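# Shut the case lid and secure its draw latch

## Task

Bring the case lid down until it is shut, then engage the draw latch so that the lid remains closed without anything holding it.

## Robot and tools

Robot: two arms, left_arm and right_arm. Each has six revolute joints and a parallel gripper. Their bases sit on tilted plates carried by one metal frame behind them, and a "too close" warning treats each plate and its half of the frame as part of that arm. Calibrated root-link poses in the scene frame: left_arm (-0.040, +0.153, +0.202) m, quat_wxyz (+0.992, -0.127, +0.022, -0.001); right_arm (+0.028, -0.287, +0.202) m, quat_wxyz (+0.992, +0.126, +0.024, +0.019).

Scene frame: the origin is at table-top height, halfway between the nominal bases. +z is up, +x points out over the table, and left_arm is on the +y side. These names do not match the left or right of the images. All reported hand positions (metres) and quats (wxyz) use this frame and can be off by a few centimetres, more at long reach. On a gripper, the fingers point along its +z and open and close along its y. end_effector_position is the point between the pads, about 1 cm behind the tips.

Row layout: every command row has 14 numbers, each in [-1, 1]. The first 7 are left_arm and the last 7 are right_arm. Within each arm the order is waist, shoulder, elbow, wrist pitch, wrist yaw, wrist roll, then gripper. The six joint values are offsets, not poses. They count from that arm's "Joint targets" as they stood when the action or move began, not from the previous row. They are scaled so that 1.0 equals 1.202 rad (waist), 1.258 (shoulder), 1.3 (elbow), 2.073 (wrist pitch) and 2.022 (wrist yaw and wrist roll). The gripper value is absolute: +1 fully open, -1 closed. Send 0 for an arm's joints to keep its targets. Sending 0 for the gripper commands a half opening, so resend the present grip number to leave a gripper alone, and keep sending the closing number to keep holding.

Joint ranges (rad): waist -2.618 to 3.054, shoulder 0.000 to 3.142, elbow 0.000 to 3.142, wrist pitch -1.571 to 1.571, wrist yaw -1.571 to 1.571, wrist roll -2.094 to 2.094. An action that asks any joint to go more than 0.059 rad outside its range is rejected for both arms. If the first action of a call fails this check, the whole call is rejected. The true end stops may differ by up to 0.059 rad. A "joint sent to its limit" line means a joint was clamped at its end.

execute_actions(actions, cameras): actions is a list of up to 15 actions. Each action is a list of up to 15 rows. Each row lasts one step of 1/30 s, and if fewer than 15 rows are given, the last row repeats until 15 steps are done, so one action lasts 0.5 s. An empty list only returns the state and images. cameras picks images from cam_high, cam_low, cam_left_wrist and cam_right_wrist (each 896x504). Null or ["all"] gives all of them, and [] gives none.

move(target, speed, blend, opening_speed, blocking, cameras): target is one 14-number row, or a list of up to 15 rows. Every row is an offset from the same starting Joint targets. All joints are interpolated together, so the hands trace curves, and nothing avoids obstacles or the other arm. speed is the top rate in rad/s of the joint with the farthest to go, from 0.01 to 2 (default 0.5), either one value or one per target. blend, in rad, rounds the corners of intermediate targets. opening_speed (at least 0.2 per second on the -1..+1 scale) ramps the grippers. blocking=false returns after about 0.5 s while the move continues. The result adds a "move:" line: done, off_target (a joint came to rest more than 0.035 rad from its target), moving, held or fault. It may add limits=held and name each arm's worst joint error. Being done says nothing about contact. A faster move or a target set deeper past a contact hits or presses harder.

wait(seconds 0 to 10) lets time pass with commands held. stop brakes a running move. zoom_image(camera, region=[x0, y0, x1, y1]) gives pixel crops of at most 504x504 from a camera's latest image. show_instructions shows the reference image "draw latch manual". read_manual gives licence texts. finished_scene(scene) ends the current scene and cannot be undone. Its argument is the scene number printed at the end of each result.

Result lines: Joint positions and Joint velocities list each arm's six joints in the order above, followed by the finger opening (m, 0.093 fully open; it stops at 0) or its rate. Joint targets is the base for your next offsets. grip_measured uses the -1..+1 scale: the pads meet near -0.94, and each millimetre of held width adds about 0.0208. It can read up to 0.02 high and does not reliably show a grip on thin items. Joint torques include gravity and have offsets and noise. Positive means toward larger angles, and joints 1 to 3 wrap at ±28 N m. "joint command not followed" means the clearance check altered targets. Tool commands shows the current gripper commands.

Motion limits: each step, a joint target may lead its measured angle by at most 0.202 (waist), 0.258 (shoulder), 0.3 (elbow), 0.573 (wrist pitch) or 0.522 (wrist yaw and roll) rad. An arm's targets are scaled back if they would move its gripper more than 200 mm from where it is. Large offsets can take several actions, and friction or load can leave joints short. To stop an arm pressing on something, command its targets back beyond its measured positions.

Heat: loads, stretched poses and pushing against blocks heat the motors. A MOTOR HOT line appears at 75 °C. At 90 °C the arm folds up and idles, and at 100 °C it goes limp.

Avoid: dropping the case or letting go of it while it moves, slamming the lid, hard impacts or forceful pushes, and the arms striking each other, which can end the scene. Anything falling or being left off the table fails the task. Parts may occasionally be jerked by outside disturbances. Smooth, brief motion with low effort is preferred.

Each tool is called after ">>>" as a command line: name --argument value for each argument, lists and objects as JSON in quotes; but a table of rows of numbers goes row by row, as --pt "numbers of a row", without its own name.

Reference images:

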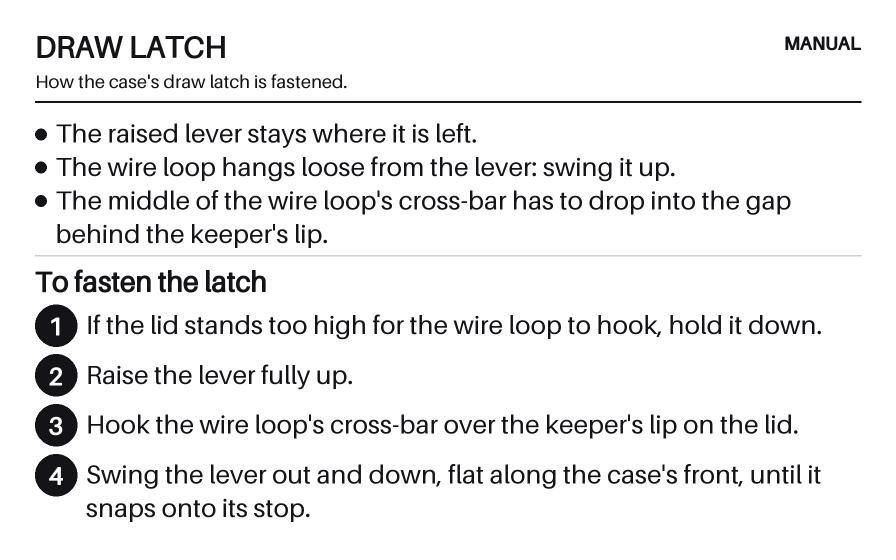

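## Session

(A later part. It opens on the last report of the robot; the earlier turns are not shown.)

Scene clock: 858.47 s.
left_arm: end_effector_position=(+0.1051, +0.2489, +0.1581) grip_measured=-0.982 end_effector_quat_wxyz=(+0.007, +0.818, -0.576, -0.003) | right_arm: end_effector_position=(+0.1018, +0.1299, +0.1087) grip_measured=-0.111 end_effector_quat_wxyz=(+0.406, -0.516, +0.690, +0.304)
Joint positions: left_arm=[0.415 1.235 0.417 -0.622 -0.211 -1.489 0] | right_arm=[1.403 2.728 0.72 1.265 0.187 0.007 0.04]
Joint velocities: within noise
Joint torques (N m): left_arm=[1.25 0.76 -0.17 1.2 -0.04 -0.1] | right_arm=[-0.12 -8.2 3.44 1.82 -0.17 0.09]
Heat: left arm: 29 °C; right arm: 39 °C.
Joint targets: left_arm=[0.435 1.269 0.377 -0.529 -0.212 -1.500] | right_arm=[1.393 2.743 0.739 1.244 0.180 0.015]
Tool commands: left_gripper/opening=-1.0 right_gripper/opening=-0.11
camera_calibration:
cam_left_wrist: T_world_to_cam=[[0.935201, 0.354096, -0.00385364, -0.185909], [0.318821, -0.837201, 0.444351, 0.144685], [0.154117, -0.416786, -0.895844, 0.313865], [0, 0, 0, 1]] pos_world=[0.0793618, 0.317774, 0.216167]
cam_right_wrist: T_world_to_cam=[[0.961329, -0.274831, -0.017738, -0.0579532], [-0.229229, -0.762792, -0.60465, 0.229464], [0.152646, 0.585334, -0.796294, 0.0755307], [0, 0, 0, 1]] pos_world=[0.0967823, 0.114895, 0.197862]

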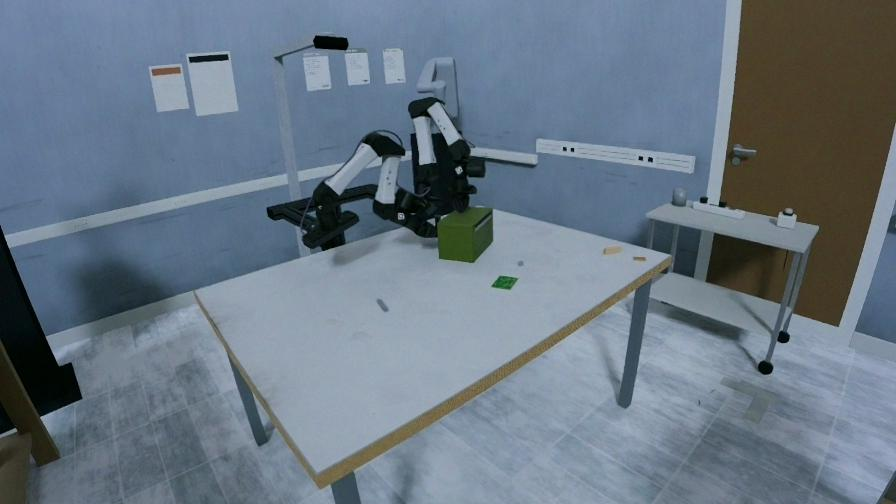

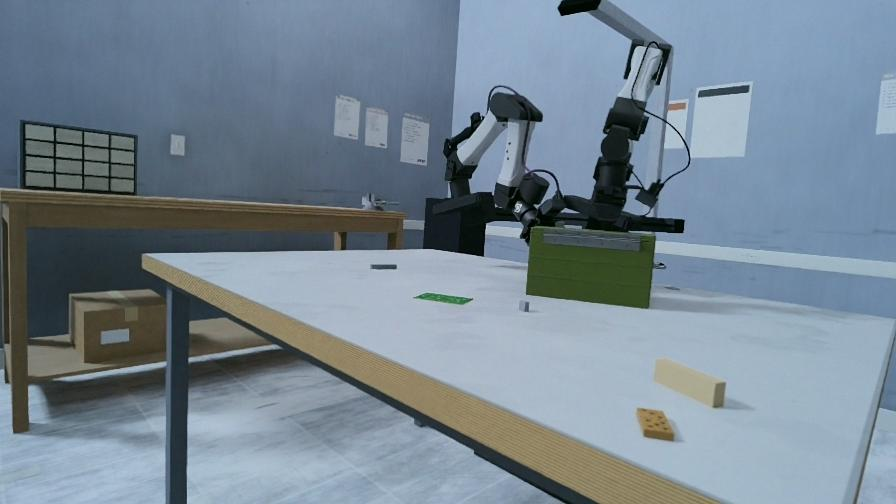

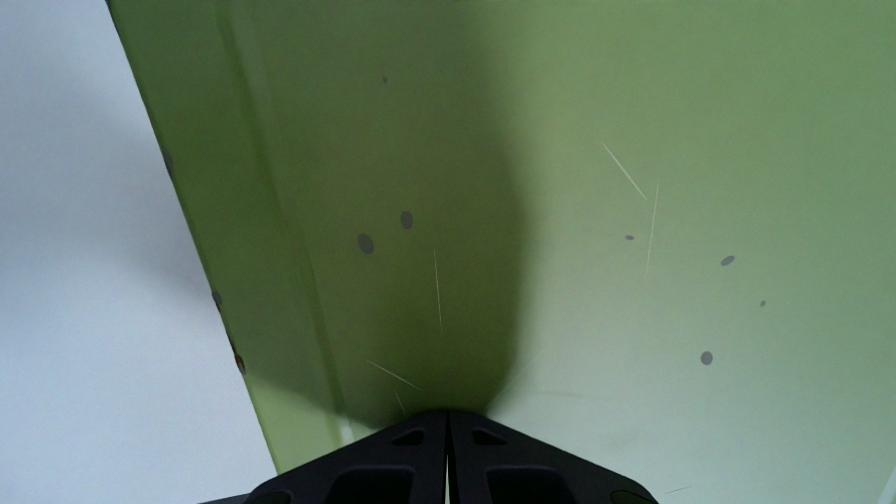

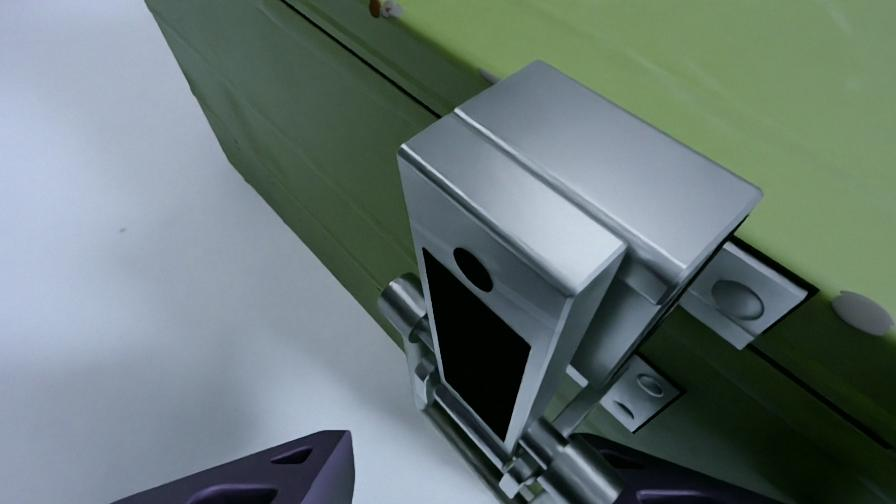

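>>> move --pt "0 0 0 0 0 0 -1 0.0869 -0.0334 -0.0479 0.0019 0.0372 0.0312 -0.11" --pt "0 0 0 0 0 0 -1 0.1411 -0.1278 -0.0926 -0.0337 0.0599 0.0544 -0.11" --speed 0.12 --blend 0.02 --cameras '["cam_right_wrist"]'

Scene clock: 928.13 s.
left_arm: end_effector_position=(+0.1051, +0.2489, +0.1581) grip_measured=-0.982 end_effector_quat_wxyz=(+0.007, +0.818, -0.576, -0.003) | right_arm: end_effector_position=(+0.0642, +0.1118, +0.1206) grip_measured=-0.111 end_effector_quat_wxyz=(+0.395, -0.525, +0.695, +0.293)
Joint positions: left_arm=[0.415 1.235 0.417 -0.622 -0.211 -1.489 0] | right_arm=[1.544 2.635 0.632 1.197 0.286 0.107 0.04]
Joint velocities: within noise
Joint torques (N m): left_arm=[1.22 0.8 -0.17 1.2 -0.05 -0.1] | right_arm=[0.28 -8.87 1.96 1.97 -0.01 -0.04]
Heat: left arm: 29 °C; right arm: 39 °C.
Joint targets: left_arm=[0.435 1.269 0.377 -0.529 -0.212 -1.500] | right_arm=[1.544 2.636 0.633 1.198 0.285 0.107]
move: held (right_arm; a check stopped the path), off_target (left_arm); path passed 1 of 2 targets; limits=held; left_arm: the wrist pitch is farthest, 0.093 rad from its target; right_arm: the shoulder is farthest, 0.052 rad from its target
joint command not followed: on one or more control steps a check withheld the commanded joint targets of the right arm, and it was not sent them on those steps.
cause: the commanded joint targets, or the way to them, would bring a part of the robot too close to another arm (this arm's gripper housing and the left arm's base or mounting).
camera_calibration:
cam_right_wrist: T_world_to_cam=[[0.963003, -0.269331, -0.00925547, -0.0283219], [-0.225562, -0.786761, -0.574568, 0.213073], [0.147467, 0.555399, -0.818404, 0.107631], [0, 0, 0, 1]] pos_world=[0.0594632, 0.100231, 0.210248]
Images, in order (width x height): cam_right_wrist 896x504.

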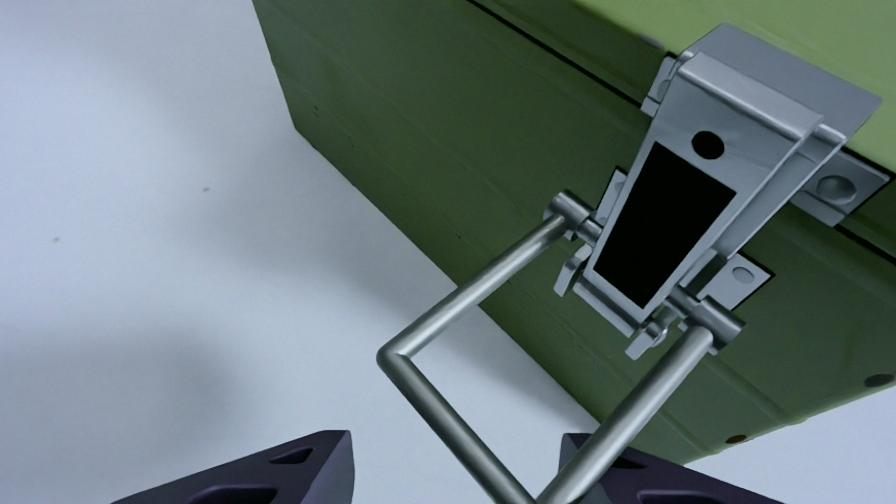

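>>> move --pt "0 0 0 0 0 0 -1 -0.0308 -0.0531 -0.028 -0.0017 -0.0114 0 -0.11" --pt "0 0 0 0 0 0 -1 -0.0308 -0.0531 -0.028 -0.0017 -0.0114 0 -0.73" --speed 0.12 --opening_speed 0.5 --cameras '["cam_right_wrist"]'

Scene clock: 951.63 s.
left_arm: end_effector_position=(+0.1051, +0.2489, +0.1581) grip_measured=-0.982 end_effector_quat_wxyz=(+0.007, +0.818, -0.576, -0.003) | right_arm: end_effector_position=(+0.0715, +0.1053, +0.1196) grip_measured=-0.111 end_effector_quat_wxyz=(+0.392, -0.520, +0.702, +0.287)
Joint positions: left_arm=[0.415 1.235 0.417 -0.622 -0.211 -1.489 0] | right_arm=[1.524 2.625 0.612 1.198 0.284 0.107 0.04]
Joint velocities: within noise
Joint torques (N m): left_arm=[1.25 0.77 -0.17 1.22 -0.05 -0.1] | right_arm=[0.43 -8.73 1.98 1.9 -0.01 0.03]
Heat: left arm: 29 °C; right arm: 37 °C.
Joint targets: left_arm=[0.435 1.269 0.377 -0.529 -0.212 -1.500] | right_arm=[1.524 2.627 0.613 1.197 0.284 0.107]
Tool commands: left_gripper/opening=-1.0 right_gripper/opening=-0.11
move: held (right_arm; a check stopped the path), off_target (left_arm); path passed 0 of 2 targets; target 2's new numbers were not sent; limits=held; left_arm: the wrist pitch is farthest, 0.093 rad from its target; right_arm: the shoulder is farthest, 0.056 rad from its target
joint command not followed: on one or more control steps a check withheld the commanded joint targets of the right arm, and it was not sent them on those steps.
cause: the commanded joint targets, or the way to them, would bring a part of the robot too close to another arm (this arm's gripper housing and the left arm's base or mounting).
camera_calibration:
cam_right_wrist: T_world_to_cam=[[0.957907, -0.286834, -0.0118381, -0.034547], [-0.243159, -0.788751, -0.564576, 0.209246], [0.152602, 0.54369, -0.825296, 0.11101], [0, 0, 0, 1]] pos_world=[0.0670325, 0.0947786, 0.209342]
Images, in order (width x height): cam_right_wrist 896x504.

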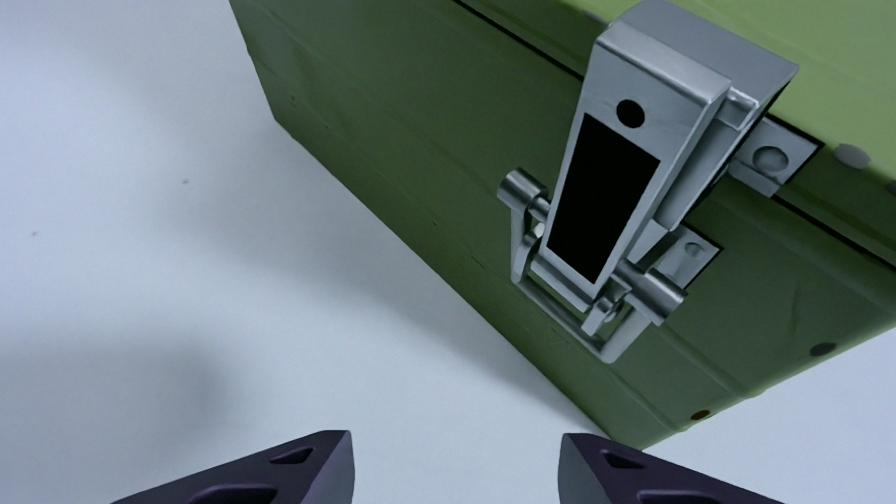

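>>> move --pt "0 0 0 0 0 0 -1 -0.0807 0.0056 -0.0477 0.0584 -0.0391 -0.0455 -0.11" --pt "0 0 0 0 0 0 -1 -0.109 0.0922 0.0969 0.0227 -0.0514 -0.0455 -0.11" --speed 0.2 --cameras '["cam_right_wrist"]'

Scene clock: 1021.53 s.
left_arm: end_effector_position=(+0.1051, +0.2489, +0.1581) grip_measured=-0.982 end_effector_quat_wxyz=(+0.007, +0.818, -0.576, -0.003) | right_arm: end_effector_position=(+0.1022, +0.1296, +0.1081) grip_measured=-0.111 end_effector_quat_wxyz=(+0.404, -0.510, +0.695, +0.305)
Joint positions: left_arm=[0.415 1.235 0.417 -0.622 -0.211 -1.489 0] | right_arm=[1.404 2.728 0.721 1.26 0.192 0.023 0.04]
Joint velocities: within noise
Joint torques (N m): left_arm=[1.28 0.8 -0.17 1.19 -0.04 -0.1] | right_arm=[-0.21 -8.21 3.43 1.88 -0.18 -0.14]
Heat: left arm: 29 °C; right arm: 39 °C.
Joint targets: left_arm=[0.435 1.269 0.377 -0.529 -0.212 -1.500] | right_arm=[1.393 2.743 0.738 1.244 0.181 0.015]
move: off_target (left_arm); left_arm: the wrist pitch is farthest, 0.093 rad from its target
camera_calibration:
cam_right_wrist: T_world_to_cam=[[0.958109, -0.284987, -0.0284378, -0.0555968], [-0.244024, -0.760328, -0.601958, 0.229852], [0.149928, 0.583681, -0.798021, 0.0757703], [0, 0, 0, 1]] pos_world=[0.097997, 0.114692, 0.197246]
Images, in order (width x height): cam_right_wrist 896x504.

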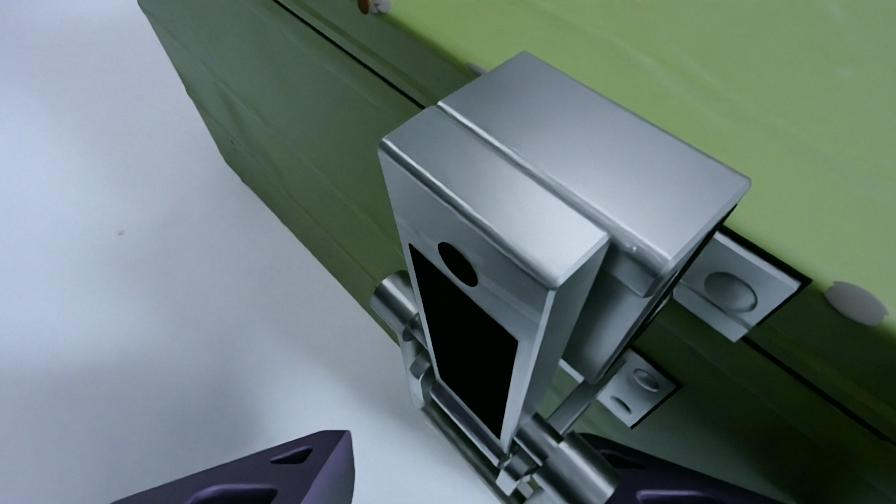

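>>> move --pt "0 0 0 0 0 0 -1 0.0869 -0.0334 -0.0479 0.0019 0.0372 0.0312 -0.11" --pt "0 0 0 0 0 0 -1 0.0058 -0.1375 -0.1254 -0.011 -0.1101 -0.0678 -0.11" --speed 0.12 --blend 0.02 --cameras '["cam_right_wrist"]'

Scene clock: 1030.67 s.
left_arm: end_effector_position=(+0.1051, +0.2489, +0.1581) grip_measured=-0.982 end_effector_quat_wxyz=(+0.007, +0.818, -0.576, -0.003) | right_arm: end_effector_position=(+0.0646, +0.1048, +0.1236) grip_measured=-0.111 end_effector_quat_wxyz=(-0.354, +0.603, -0.630, -0.338)
Joint positions: left_arm=[0.415 1.235 0.417 -0.622 -0.211 -1.489 0] | right_arm=[1.405 2.604 0.58 1.227 -0.017 -0.111 0.04]
Joint velocities: within noise
Joint torques (N m): left_arm=[1.2 0.8 -0.17 1.2 -0.05 -0.1] | right_arm=[0.14 -11.75 1.48 1.92 -0.42 -0.09]
Heat: left arm: 29 °C; right arm: 39 °C.
Joint targets: left_arm=[0.435 1.269 0.377 -0.529 -0.212 -1.500] | right_arm=[1.401 2.570 0.575 1.221 -0.042 -0.122]
move: off_target (left_arm); left_arm: the wrist pitch is farthest, 0.093 rad from its target
camera_calibration:
cam_right_wrist: T_world_to_cam=[[0.999216, -0.0363074, -0.0157599, -0.056528], [-0.0388078, -0.820419, -0.570444, 0.200265], [0.0077816, 0.570608, -0.821185, 0.121761], [0, 0, 0, 1]] pos_world=[0.063308, 0.0927707, 0.213337]
Images, in order (width x height): cam_right_wrist 896x504.

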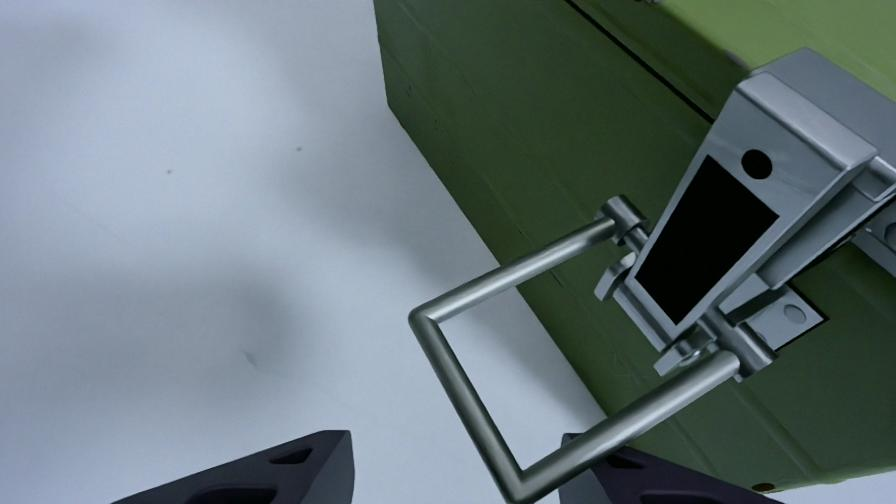

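>>> move --pt "0 0 0 0 0 0 -1 0.0094 -0.0573 -0.0046 -0.0316 0.0041 0.0035 -0.11" --pt "0 0 0 0 0 0 -1 0.0031 -0.1281 -0.0085 -0.0724 0.0014 0.001 -0.11" --speed 0.12 --blend 0.02 --cameras '["cam_right_wrist"]'

Scene clock: 1042.27 s.
left_arm: end_effector_position=(+0.1051, +0.2489, +0.1581) grip_measured=-0.982 end_effector_quat_wxyz=(+0.007, +0.818, -0.576, -0.003) | right_arm: end_effector_position=(+0.0649, +0.1050, +0.1307) grip_measured=-0.111 end_effector_quat_wxyz=(-0.352, +0.605, -0.630, -0.337)
Joint positions: left_arm=[0.415 1.235 0.417 -0.622 -0.211 -1.489 0] | right_arm=[1.405 2.562 0.574 1.186 -0.019 -0.112 0.04]
Joint velocities: within noise
Joint torques (N m): left_arm=[1.22 0.8 -0.2 1.2 -0.05 -0.1] | right_arm=[0.64 -8.23 1.84 1.98 -0.16 -0.01]
Heat: left arm: 29 °C; right arm: 42 °C.
Joint targets: left_arm=[0.435 1.269 0.377 -0.529 -0.212 -1.500] | right_arm=[1.405 2.563 0.574 1.188 -0.019 -0.112]
move: held (right_arm; a check stopped the path), off_target (left_arm); path passed 0 of 2 targets; limits=held; left_arm: the wrist pitch is farthest, 0.093 rad from its target; right_arm: the shoulder is farthest, 0.153 rad from its target
joint command not followed: on one or more control steps a check withheld the commanded joint targets of the right arm, and it was not sent them on those steps.
cause: the commanded joint targets, or the way to them, would bring a part of the robot too close to another arm (this arm's gripper housing and the left arm's base or mounting).
camera_calibration:
cam_right_wrist: T_world_to_cam=[[0.999288, -0.0339249, -0.0165358, -0.0568676], [-0.0373234, -0.823389, -0.566248, 0.204167], [0.00559454, 0.566462, -0.824069, 0.128349], [0, 0, 0, 1]] pos_world=[0.0637292, 0.0934749, 0.220437]
Images, in order (width x height): cam_right_wrist 896x504.

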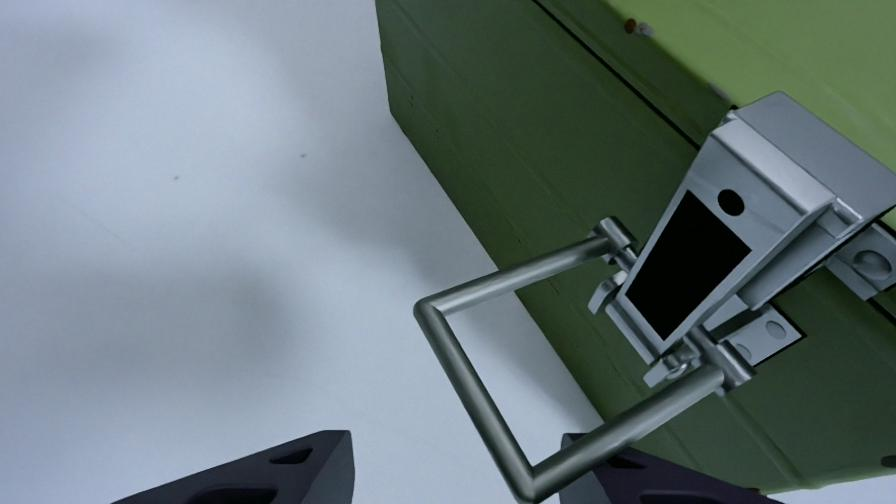

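>>> move --pt "0 0 0 0 0 0 -1 -0.0212 -0.0338 0.002 0.0026 -0.0183 -0.01 -0.11" --pt "0 0 0 0 0 0 -1 -0.0184 -0.0785 -0.0063 -0.0179 -0.0168 -0.01 -0.11" --speed 0.12 --blend 0.02 --cameras '["cam_right_wrist"]'

Scene clock: 1078.17 s.
left_arm: end_effector_position=(+0.1051, +0.2489, +0.1581) grip_measured=-0.982 end_effector_quat_wxyz=(+0.007, +0.818, -0.576, -0.003) | right_arm: end_effector_position=(+0.0717, +0.1128, +0.1520) grip_measured=-0.111 end_effector_quat_wxyz=(-0.365, +0.597, -0.623, -0.350)
Joint positions: left_arm=[0.415 1.235 0.417 -0.622 -0.211 -1.489 0] | right_arm=[1.386 2.497 0.574 1.163 -0.038 -0.123 0.04]
Joint velocities: within noise
Joint torques (N m): left_arm=[1.21 0.8 -0.17 1.2 -0.05 -0.09] | right_arm=[0.4 -11.41 1.87 1.95 -0.28 -0.11]
Heat: left arm: 29 °C; right arm: 40 °C.
Joint targets: left_arm=[0.435 1.269 0.377 -0.529 -0.212 -1.500] | right_arm=[1.383 2.465 0.566 1.151 -0.053 -0.133]
move: off_target (left_arm); left_arm: the wrist pitch is farthest, 0.093 rad from its target
camera_calibration:
cam_right_wrist: T_world_to_cam=[[0.999291, -0.0333475, -0.0174593, -0.0629566], [-0.0371443, -0.798463, -0.600896, 0.225347], [0.00609778, 0.601119, -0.799136, 0.133699], [0, 0, 0, 1]] pos_world=[0.070467, 0.0974629, 0.241155]
Images, in order (width x height): cam_right_wrist 896x504.

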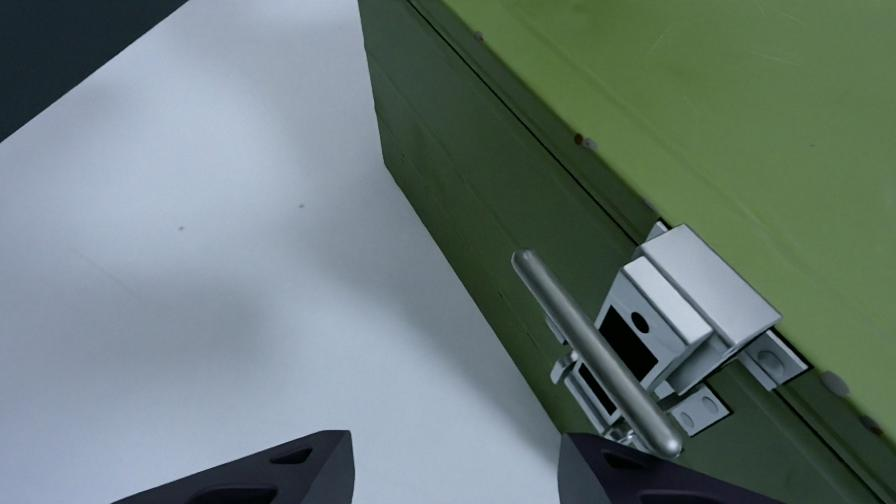

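>>> move --pt "0 0 0 0 0 0 -1 -0.0144 -0.0335 -0.0055 -0.0179 -0.0064 0 -0.11" --pt "0 0 0 0 0 0 -1 -0.03 -0.0688 0.0023 -0.0449 -0.0131 0 -0.11" --speed 0.12 --blend 0.02 --cameras '["cam_right_wrist"]'

Scene clock: 1087.50 s.
left_arm: end_effector_position=(+0.1051, +0.2489, +0.1581) grip_measured=-0.982 end_effector_quat_wxyz=(+0.007, +0.818, -0.576, -0.003) | right_arm: end_effector_position=(+0.0805, +0.1120, +0.1667) grip_measured=-0.111 end_effector_quat_wxyz=(-0.356, +0.593, -0.630, -0.354)
Joint positions: left_arm=[0.415 1.235 0.417 -0.622 -0.211 -1.489 0] | right_arm=[1.354 2.409 0.567 1.072 -0.066 -0.124 0.04]
Joint velocities: within noise
Joint torques (N m): left_arm=[1.25 0.79 -0.17 1.19 -0.05 -0.1] | right_arm=[0.14 -11.34 2.84 1.79 -0.25 -0.11]
Heat: left arm: 29 °C; right arm: 40 °C.
Joint targets: left_arm=[0.435 1.269 0.377 -0.529 -0.212 -1.500] | right_arm=[1.347 2.378 0.569 1.058 -0.079 -0.133]
move: off_target (left_arm); left_arm: the wrist pitch is farthest, 0.093 rad from its target
camera_calibration:
cam_right_wrist: T_world_to_cam=[[0.998459, -0.0389225, -0.0395615, -0.0671752], [-0.054828, -0.802251, -0.594464, 0.234678], [-0.00860026, 0.595717, -0.803148, 0.148356], [0, 0, 0, 1]] pos_world=[0.0812144, 0.0972778, 0.256002]
Images, in order (width x height): cam_right_wrist 896x504.

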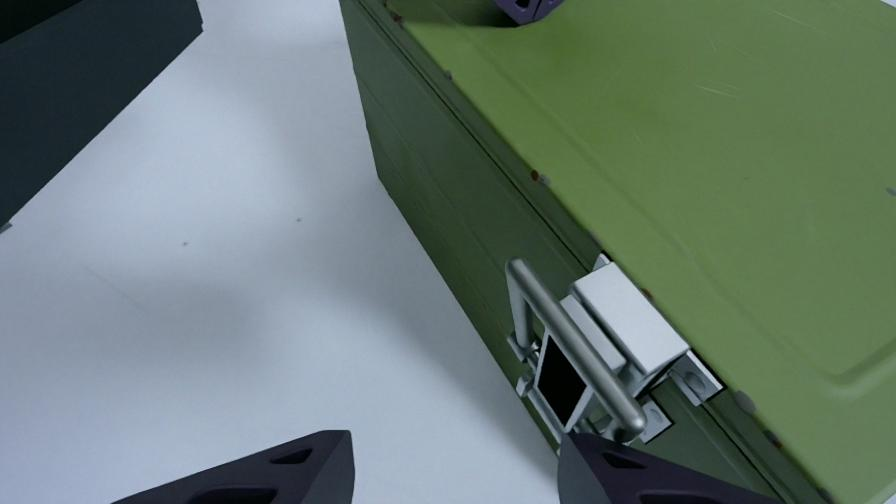

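>>> move --target '[0,0,0,0,0,0,-1,-0.0225,-0.0326,0.0115,-0.0318,-0.0138,0,-0.11]' --speed 0.1 --cameras '["cam_right_wrist"]'

Scene clock: 1103.70 s.
left_arm: end_effector_position=(+0.1051, +0.2489, +0.1581) grip_measured=-0.982 end_effector_quat_wxyz=(+0.007, +0.818, -0.576, -0.003) | right_arm: end_effector_position=(+0.0860, +0.1088, +0.1693) grip_measured=-0.111 end_effector_quat_wxyz=(-0.342, +0.592, -0.638, -0.354)
Joint positions: left_arm=[0.415 1.235 0.417 -0.622 -0.211 -1.489 0] | right_arm=[1.327 2.368 0.567 1.006 -0.094 -0.124 0.04]
Joint velocities: within noise
Joint torques (N m): left_arm=[1.24 0.77 -0.17 1.21 -0.05 -0.1] | right_arm=[-0.03 -11.06 4.37 1.82 -0.3 -0.11]
Heat: left arm: 29 °C; right arm: 41 °C.
Joint targets: left_arm=[0.435 1.269 0.377 -0.529 -0.212 -1.500] | right_arm=[1.320 2.337 0.584 0.992 -0.107 -0.132]
move: off_target (left_arm); left_arm: the wrist pitch is farthest, 0.093 rad from its target
camera_calibration:
cam_right_wrist: T_world_to_cam=[[0.997167, -0.0399671, -0.0637197, -0.0683419], [-0.0694341, -0.814857, -0.575488, 0.23341], [-0.0289218, 0.578282, -0.815324, 0.158123], [0, 0, 0, 1]] pos_world=[0.0889281, 0.0960244, 0.258891]
Images, in order (width x height): cam_right_wrist 896x504.

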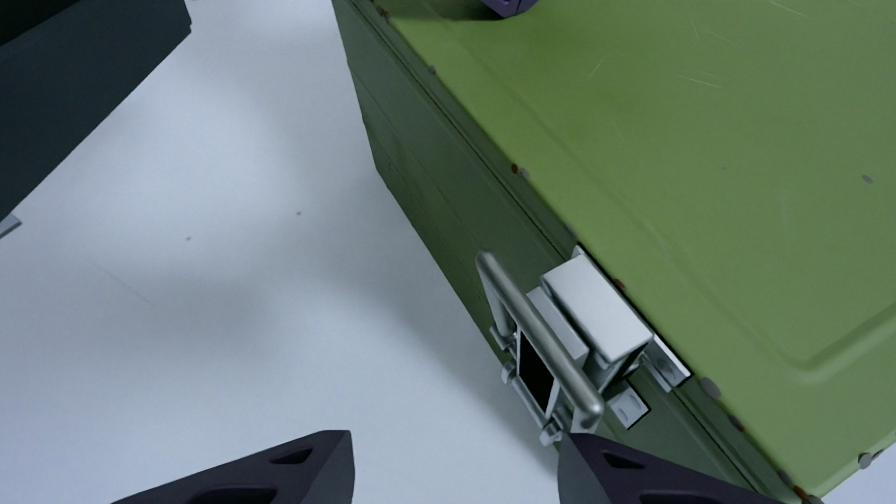

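>>> move --target '[0,0,0,0,0,0,-1,0,0,0.027,0,0,0,-0.11]' --speed 0.1 --cameras '["cam_right_wrist"]'

Scene clock: 1110.03 s.
left_arm: end_effector_position=(+0.1051, +0.2489, +0.1581) grip_measured=-0.982 end_effector_quat_wxyz=(+0.007, +0.818, -0.576, -0.003) | right_arm: end_effector_position=(+0.0886, +0.1188, +0.1763) grip_measured=-0.111 end_effector_quat_wxyz=(-0.351, +0.588, -0.633, -0.360)
Joint positions: left_arm=[0.415 1.235 0.417 -0.622 -0.211 -1.489 0] | right_arm=[1.327 2.368 0.597 1.001 -0.094 -0.124 0.04]
Joint velocities: within noise
Joint torques (N m): left_arm=[1.21 0.8 -0.2 1.2 -0.05 -0.09] | right_arm=[0.08 -11.23 4.96 1.93 -0.29 -0.1]
Heat: left arm: 29 °C; right arm: 42 °C.
Joint targets: left_arm=[0.435 1.269 0.377 -0.529 -0.212 -1.500] | right_arm=[1.320 2.337 0.619 0.992 -0.107 -0.133]
move: off_target (left_arm); left_arm: the wrist pitch is farthest, 0.093 rad from its target
camera_calibration:
cam_right_wrist: T_world_to_cam=[[0.997384, -0.0404843, -0.0598911, -0.0707478], [-0.0682382, -0.800732, -0.595123, 0.247412], [-0.0238637, 0.597653, -0.8014, 0.152884], [0, 0, 0, 1]] pos_world=[0.091094, 0.103875, 0.265525]
Images, in order (width x height): cam_right_wrist 896x504.

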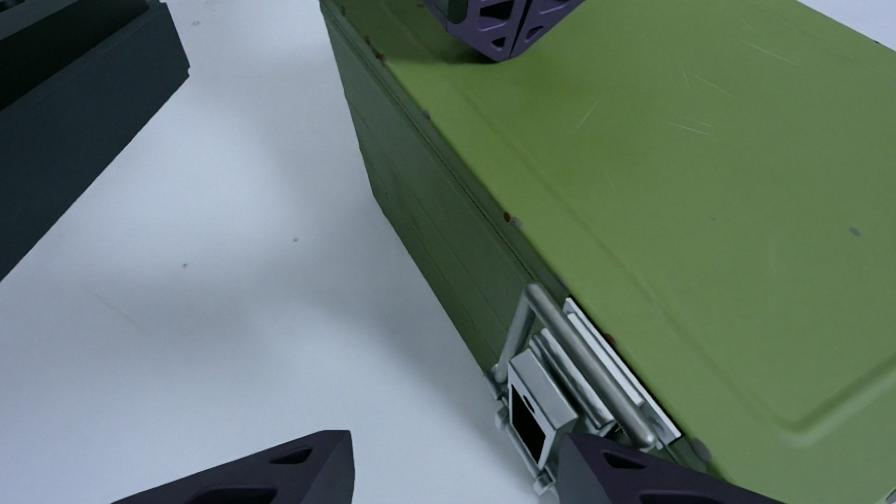

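Whoa — the crossbar is now over the keeper. Zoom.

>>> zoom_image --camera "cam_right_wrist" --region '[440, 250, 740, 504]'

Scaled by 1.680 from the camera's 896x504 image, which has a finer 1280x720 frame.

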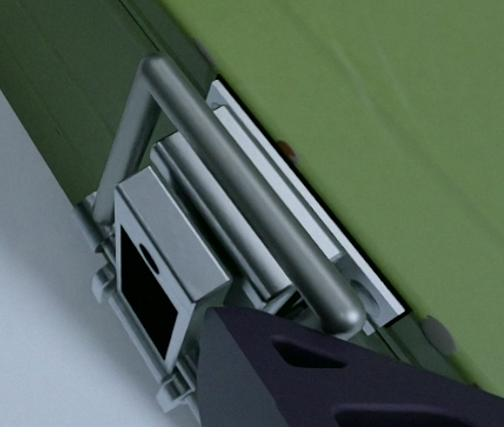

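>>> move --pt "0 0 0 0 0 0 -1 0 0 -0.1308 0.082 0 0 -0.11" --pt "0 0 0 0 0 0 -1 -0.25 0.1 -0.15 0.13 -0.2 -0.13 -0.11" --pt "0 0 0 0 0 0 -1 -0.5175 0.3458 0.0223 0.1761 -0.4476 -0.2616 -0.11" --speed '[0.2,0.5,0.5]' --blend 0.03 --cameras '["cam_right_wrist"]'

>>> zoom_image --camera "cam_right_wrist" --region '[310, 60, 560, 380]'

Scene clock: 1133.90 s.
left_arm: end_effector_position=(+0.1051, +0.2489, +0.1581) grip_measured=-0.982 end_effector_quat_wxyz=(+0.007, +0.818, -0.576, -0.003) | right_arm: end_effector_position=(+0.1522, +0.0510, +0.1322) grip_measured=-0.111 end_effector_quat_wxyz=(-0.385, +0.604, -0.450, -0.534)
Joint positions: left_arm=[0.415 1.235 0.417 -0.622 -0.211 -1.489 0] | right_arm=[0.704 2.76 0.641 1.339 -0.998 -0.652 0.04]
Joint velocities: within noise
Joint torques (N m): left_arm=[1.26 0.81 -0.17 1.19 -0.04 -0.1] | right_arm=[1.16 -7.24 0.87 1.75 -0.62 -0.11]
Heat: left arm: 29 °C; right arm: 44 °C.
Joint targets: left_arm=[0.435 1.269 0.377 -0.529 -0.212 -1.500] | right_arm=[0.698 2.772 0.648 1.357 -1.012 -0.661]
move: off_target (left_arm); left_arm: the wrist pitch is farthest, 0.093 rad from its target
camera_calibration:
cam_right_wrist: T_world_to_cam=[[0.949676, 0.311995, -0.0278331, -0.15444], [0.140358, -0.503297, -0.852638, 0.158334], [-0.280027, 0.805823, -0.521761, 0.151053], [0, 0, 0, 1]] pos_world=[0.166744, 0.00615155, 0.209516]
Images, in order (width x height): cam_right_wrist 896x504.

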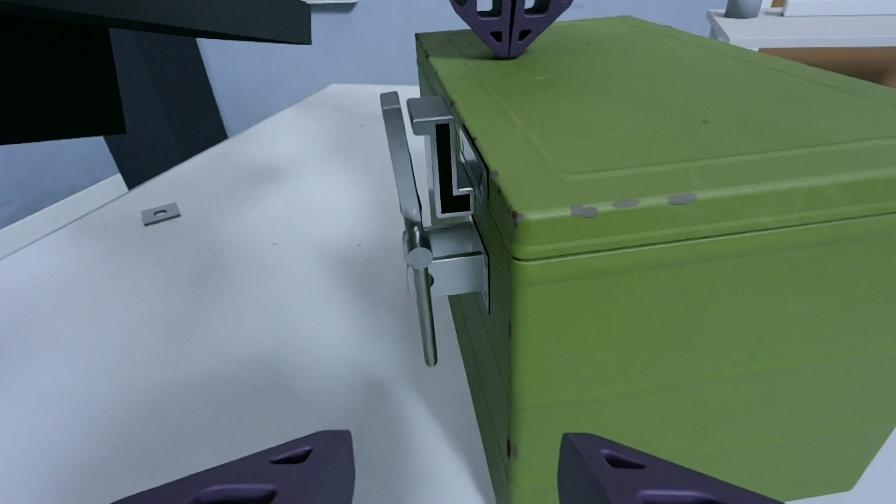

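Scaled by 1.575 from the camera's 896x504 image, which has a finer 1280x720 frame.

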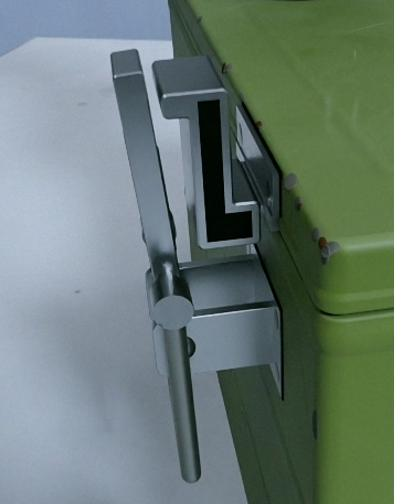

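>>> move --target '[0.009,0.0189,-0.015,0.022,0.0007,0,-1,0,0,0,0,0,0,-0.11]' --speed 0.1 --cameras '["cam_right_wrist"]'

>>> zoom_image --camera "cam_right_wrist" --region '[380, 80, 540, 270]'

Scene clock: 1164.40 s.
left_arm: end_effector_position=(+0.1024, +0.2474, +0.1561) grip_measured=-0.982 end_effector_quat_wxyz=(+0.011, +0.818, -0.575, -0.003) | right_arm: end_effector_position=(+0.1521, +0.0509, +0.1324) grip_measured=-0.111 end_effector_quat_wxyz=(-0.385, +0.604, -0.449, -0.534)
Joint positions: left_arm=[0.42 1.238 0.409 -0.619 -0.207 -1.489 0] | right_arm=[0.704 2.76 0.641 1.34 -0.999 -0.653 0.04]
Joint velocities: within noise
Joint torques (N m): left_arm=[1.85 2.63 -1.11 1.61 -0.07 -0.09] | right_arm=[1.13 -7.3 0.94 1.71 -0.64 -0.11]
Heat: left arm: 30 °C; right arm: 40 °C.
Joint targets: left_arm=[0.446 1.293 0.358 -0.483 -0.211 -1.500] | right_arm=[0.698 2.772 0.648 1.357 -1.012 -0.661]
move: off_target (left_arm); left_arm: the wrist pitch is farthest, 0.136 rad from its target
camera_calibration:
cam_right_wrist: T_world_to_cam=[[0.94941, 0.312889, -0.0268522, -0.154459], [0.141381, -0.502212, -0.853109, 0.158337], [-0.280414, 0.806154, -0.521042, 0.151065], [0, 0, 0, 1]] pos_world=[0.166619, 0.00606576, 0.209643]
Images, in order (width x height): cam_right_wrist 896x504.

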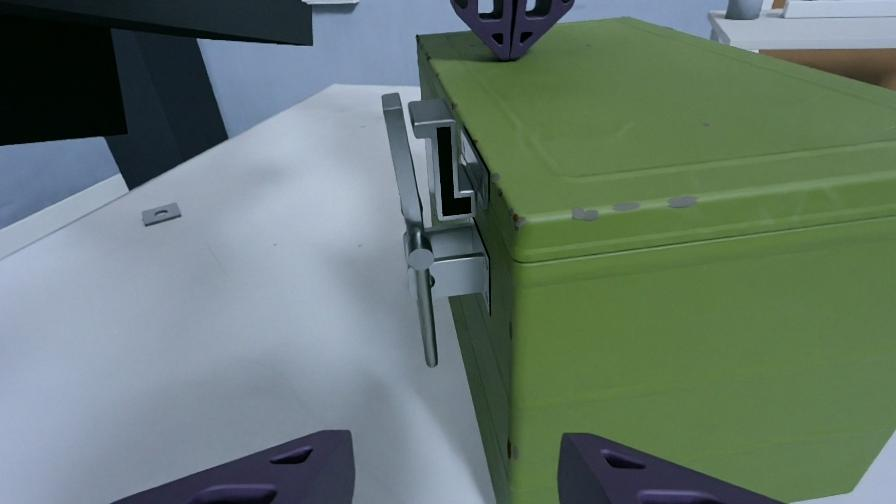

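Scaled by 2.653 from the camera's 896x504 image, which has a finer 1280x720 frame.

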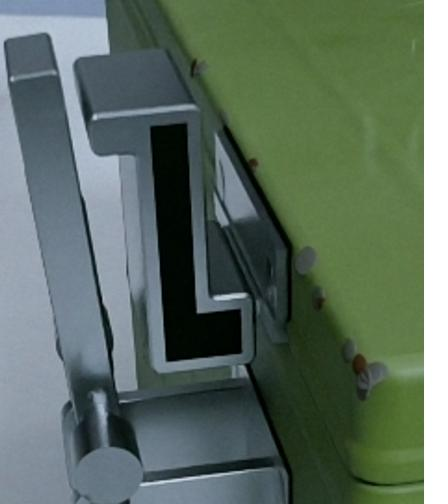

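>>> move --target '[0.009,0.0189,-0.015,0.022,0.0007,0,-1,0,0,0,0,0,0,-0.11]' --speed 0.1 --cameras '["cam_right_wrist","cam_left_wrist"]'

>>> zoom_image --camera "cam_right_wrist" --region '[380, 80, 540, 270]'

Scene clock: 1171.60 s.
left_arm: end_effector_position=(+0.1020, +0.2472, +0.1554) grip_measured=-0.982 end_effector_quat_wxyz=(+0.014, +0.820, -0.572, -0.002) | right_arm: end_effector_position=(+0.1521, +0.0509, +0.1324) grip_measured=-0.111 end_effector_quat_wxyz=(-0.385, +0.604, -0.449, -0.534)
Joint positions: left_arm=[0.426 1.242 0.409 -0.618 -0.202 -1.489 0] | right_arm=[0.704 2.76 0.641 1.34 -0.999 -0.653 0.04]
Joint velocities: within noise
Joint torques (N m): left_arm=[2.37 4.44 -2.74 2.04 -0.11 -0.1] | right_arm=[1.06 -7.28 0.7 1.68 -0.64 -0.13]
Heat: left arm: 30 °C; right arm: 40 °C.
Joint targets: left_arm=[0.457 1.317 0.338 -0.437 -0.209 -1.500] | right_arm=[0.698 2.772 0.648 1.357 -1.012 -0.661]
move: off_target (left_arm); left_arm: the wrist pitch is farthest, 0.180 rad from its target
camera_calibration:
cam_left_wrist: T_world_to_cam=[[0.932248, 0.3615, -0.0152208, -0.182254], [0.32899, -0.829401, 0.451507, 0.141378], [0.150596, -0.425924, -0.892138, 0.313294], [0, 0, 0, 1]] pos_world=[0.0762132, 0.316583, 0.212894]
cam_right_wrist: T_world_to_cam=[[0.94941, 0.312889, -0.0268522, -0.154459], [0.141381, -0.502212, -0.853109, 0.158337], [-0.280414, 0.806154, -0.521042, 0.151065], [0, 0, 0, 1]] pos_world=[0.166619, 0.00606576, 0.209643]
Images, in order (width x height): cam_left_wrist 896x504, cam_right_wrist 896x504.

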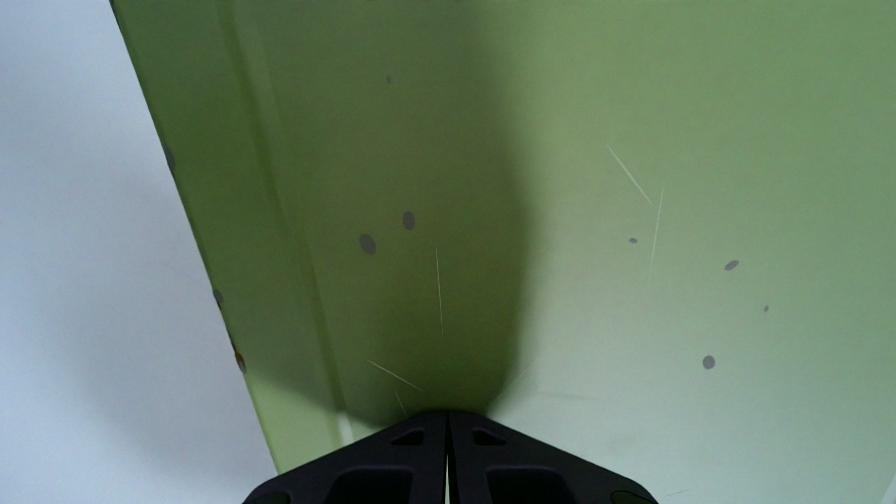

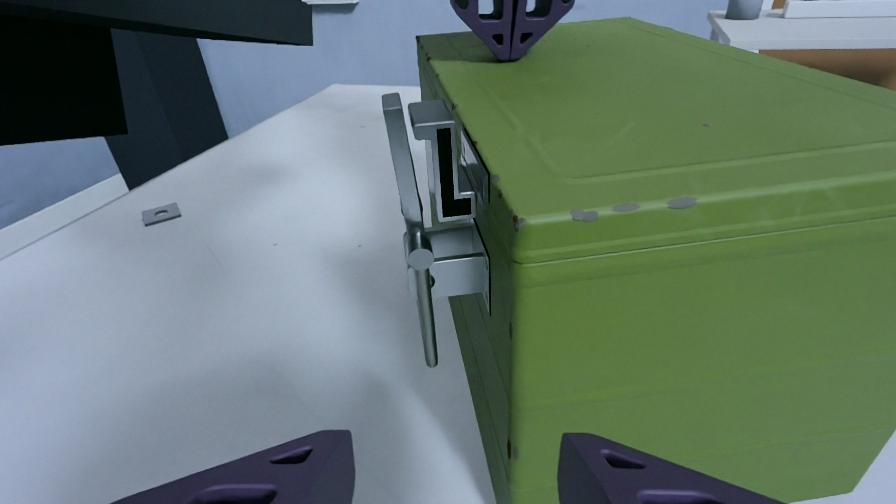

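Scaled by 2.653 from the camera's 896x504 image, which has a finer 1280x720 frame.

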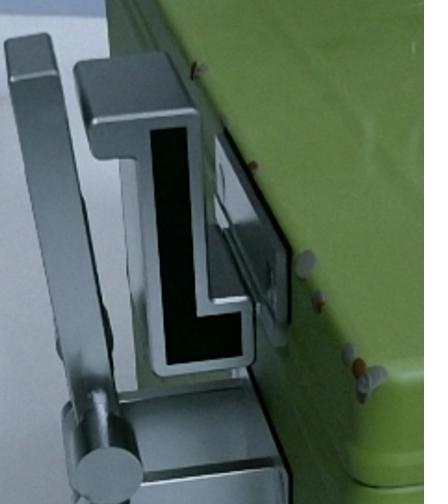

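>>> move --pt "0 0 0 0 0 0 -1 0.6065 -0.1097 -0.0746 -0.0188 0.6019 0.3343 -0.11" --pt "0 0 0 0 0 0 -1 0.5782 -0.0231 0.0692 -0.0545 0.59 0.3343 -0.11" --speed '[0.6,0.2]' --cameras '["cam_right_wrist"]'

Scene clock: 1194.97 s.
left_arm: end_effector_position=(+0.1020, +0.2472, +0.1554) grip_measured=-0.982 end_effector_quat_wxyz=(+0.014, +0.820, -0.572, -0.002) | right_arm: end_effector_position=(+0.1014, +0.1305, +0.1092) grip_measured=-0.111 end_effector_quat_wxyz=(+0.405, -0.517, +0.689, +0.307)
Joint positions: left_arm=[0.426 1.242 0.409 -0.618 -0.202 -1.489 0] | right_arm=[1.401 2.728 0.721 1.265 0.181 0.006 0.04]
Joint velocities: within noise
Joint torques (N m): left_arm=[2.39 4.44 -2.74 2.04 -0.11 -0.1] | right_arm=[-0.09 -7.94 3.4 1.79 -0.1 0.07]
Heat: left arm: 32 °C; right arm: 39 °C.
Joint targets: left_arm=[0.456 1.317 0.338 -0.437 -0.209 -1.500] | right_arm=[1.393 2.743 0.738 1.244 0.181 0.015]
move: off_target (left_arm); left_arm: the wrist pitch is farthest, 0.181 rad from its target
camera_calibration:
cam_right_wrist: T_world_to_cam=[[0.962624, -0.270048, -0.0207022, -0.0577827], [-0.226923, -0.762445, -0.605957, 0.229976], [0.147853, 0.588007, -0.795228, 0.0755816], [0, 0, 0, 1]] pos_world=[0.0966348, 0.115297, 0.198264]
Images, in order (width x height): cam_right_wrist 896x504.

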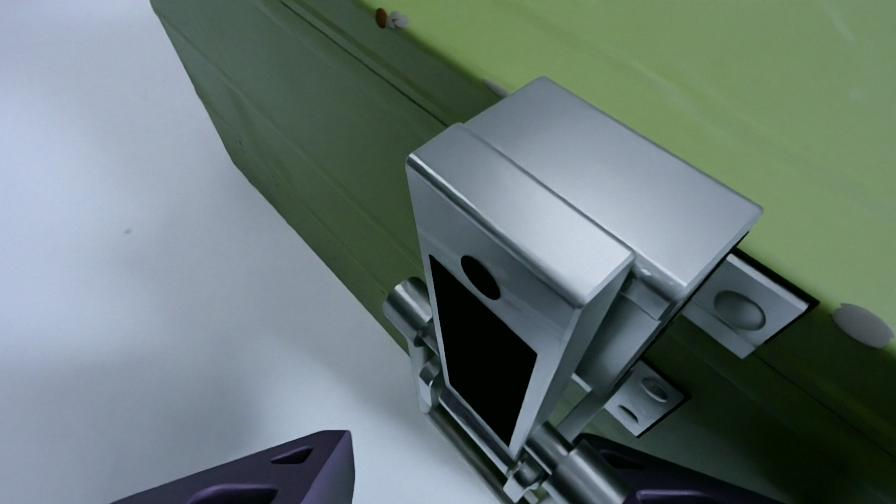

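>>> move --pt "0 0 0 0 0 0 -1 0.0869 -0.0334 -0.0479 0.0019 0.0372 0.0312 -0.11" --pt "0 0 0 0 0 0 -1 0.0058 -0.1375 -0.1254 -0.011 -0.1101 -0.0678 -0.11" --pt "0 0 0 0 0 0 -1 -0.0112 -0.1769 -0.1246 -0.0246 -0.1172 -0.0727 -0.11" --pt "0 0 0 0 0 0 -1 -0.0083 -0.2218 -0.1323 -0.0449 -0.1157 -0.0727 -0.11" --pt "0 0 0 0 0 0 -1 -0.0227 -0.2545 -0.1377 -0.0627 -0.1222 -0.0732 -0.11" --pt "0 0 0 0 0 0 -1 -0.0383 -0.2897 -0.13 -0.0897 -0.1286 -0.0732 -0.11" --speed 0.12 --blend 0.02 --cameras '["cam_right_wrist"]'

Scene clock: 1215.00 s.
left_arm: end_effector_position=(+0.1020, +0.2472, +0.1554) grip_measured=-0.982 end_effector_quat_wxyz=(+0.014, +0.820, -0.572, -0.002) | right_arm: end_effector_position=(+0.0805, +0.1121, +0.1665) grip_measured=-0.111 end_effector_quat_wxyz=(-0.356, +0.593, -0.630, -0.353)
Joint positions: left_arm=[0.426 1.242 0.409 -0.618 -0.202 -1.489 0] | right_arm=[1.354 2.41 0.568 1.072 -0.066 -0.125 0.04]
Joint velocities: within noise
Joint torques (N m): left_arm=[2.39 4.45 -2.76 2.03 -0.11 -0.09] | right_arm=[0.14 -11.25 2.78 1.87 -0.3 -0.11]
Heat: left arm: 34 °C; right arm: 40 °C.
Joint targets: left_arm=[0.456 1.317 0.338 -0.437 -0.209 -1.500] | right_arm=[1.347 2.379 0.569 1.058 -0.079 -0.133]
move: off_target (left_arm); left_arm: the wrist pitch is farthest, 0.181 rad from its target
camera_calibration:
cam_right_wrist: T_world_to_cam=[[0.998498, -0.0385233, -0.038948, -0.0673164], [-0.0541387, -0.802509, -0.594178, 0.2345], [-0.00836644, 0.595395, -0.80339, 0.148226], [0, 0, 0, 1]] pos_world=[0.081151, 0.097342, 0.255796]
Images, in order (width x height): cam_right_wrist 896x504.

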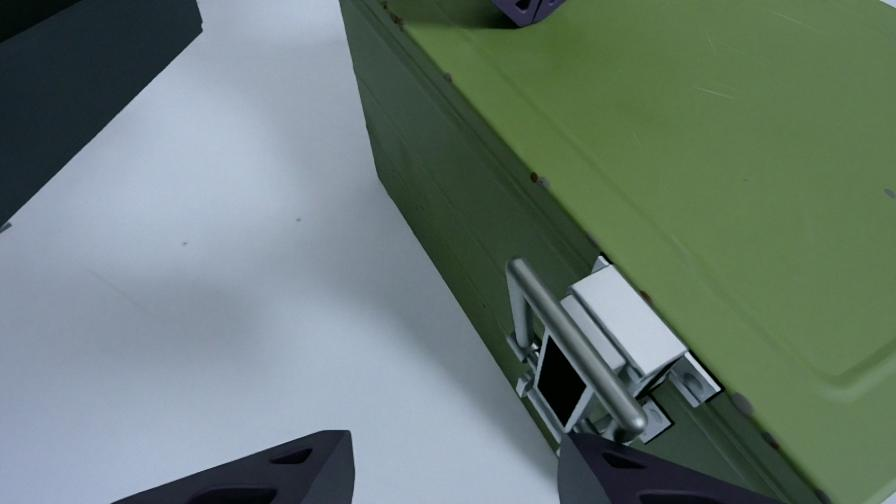

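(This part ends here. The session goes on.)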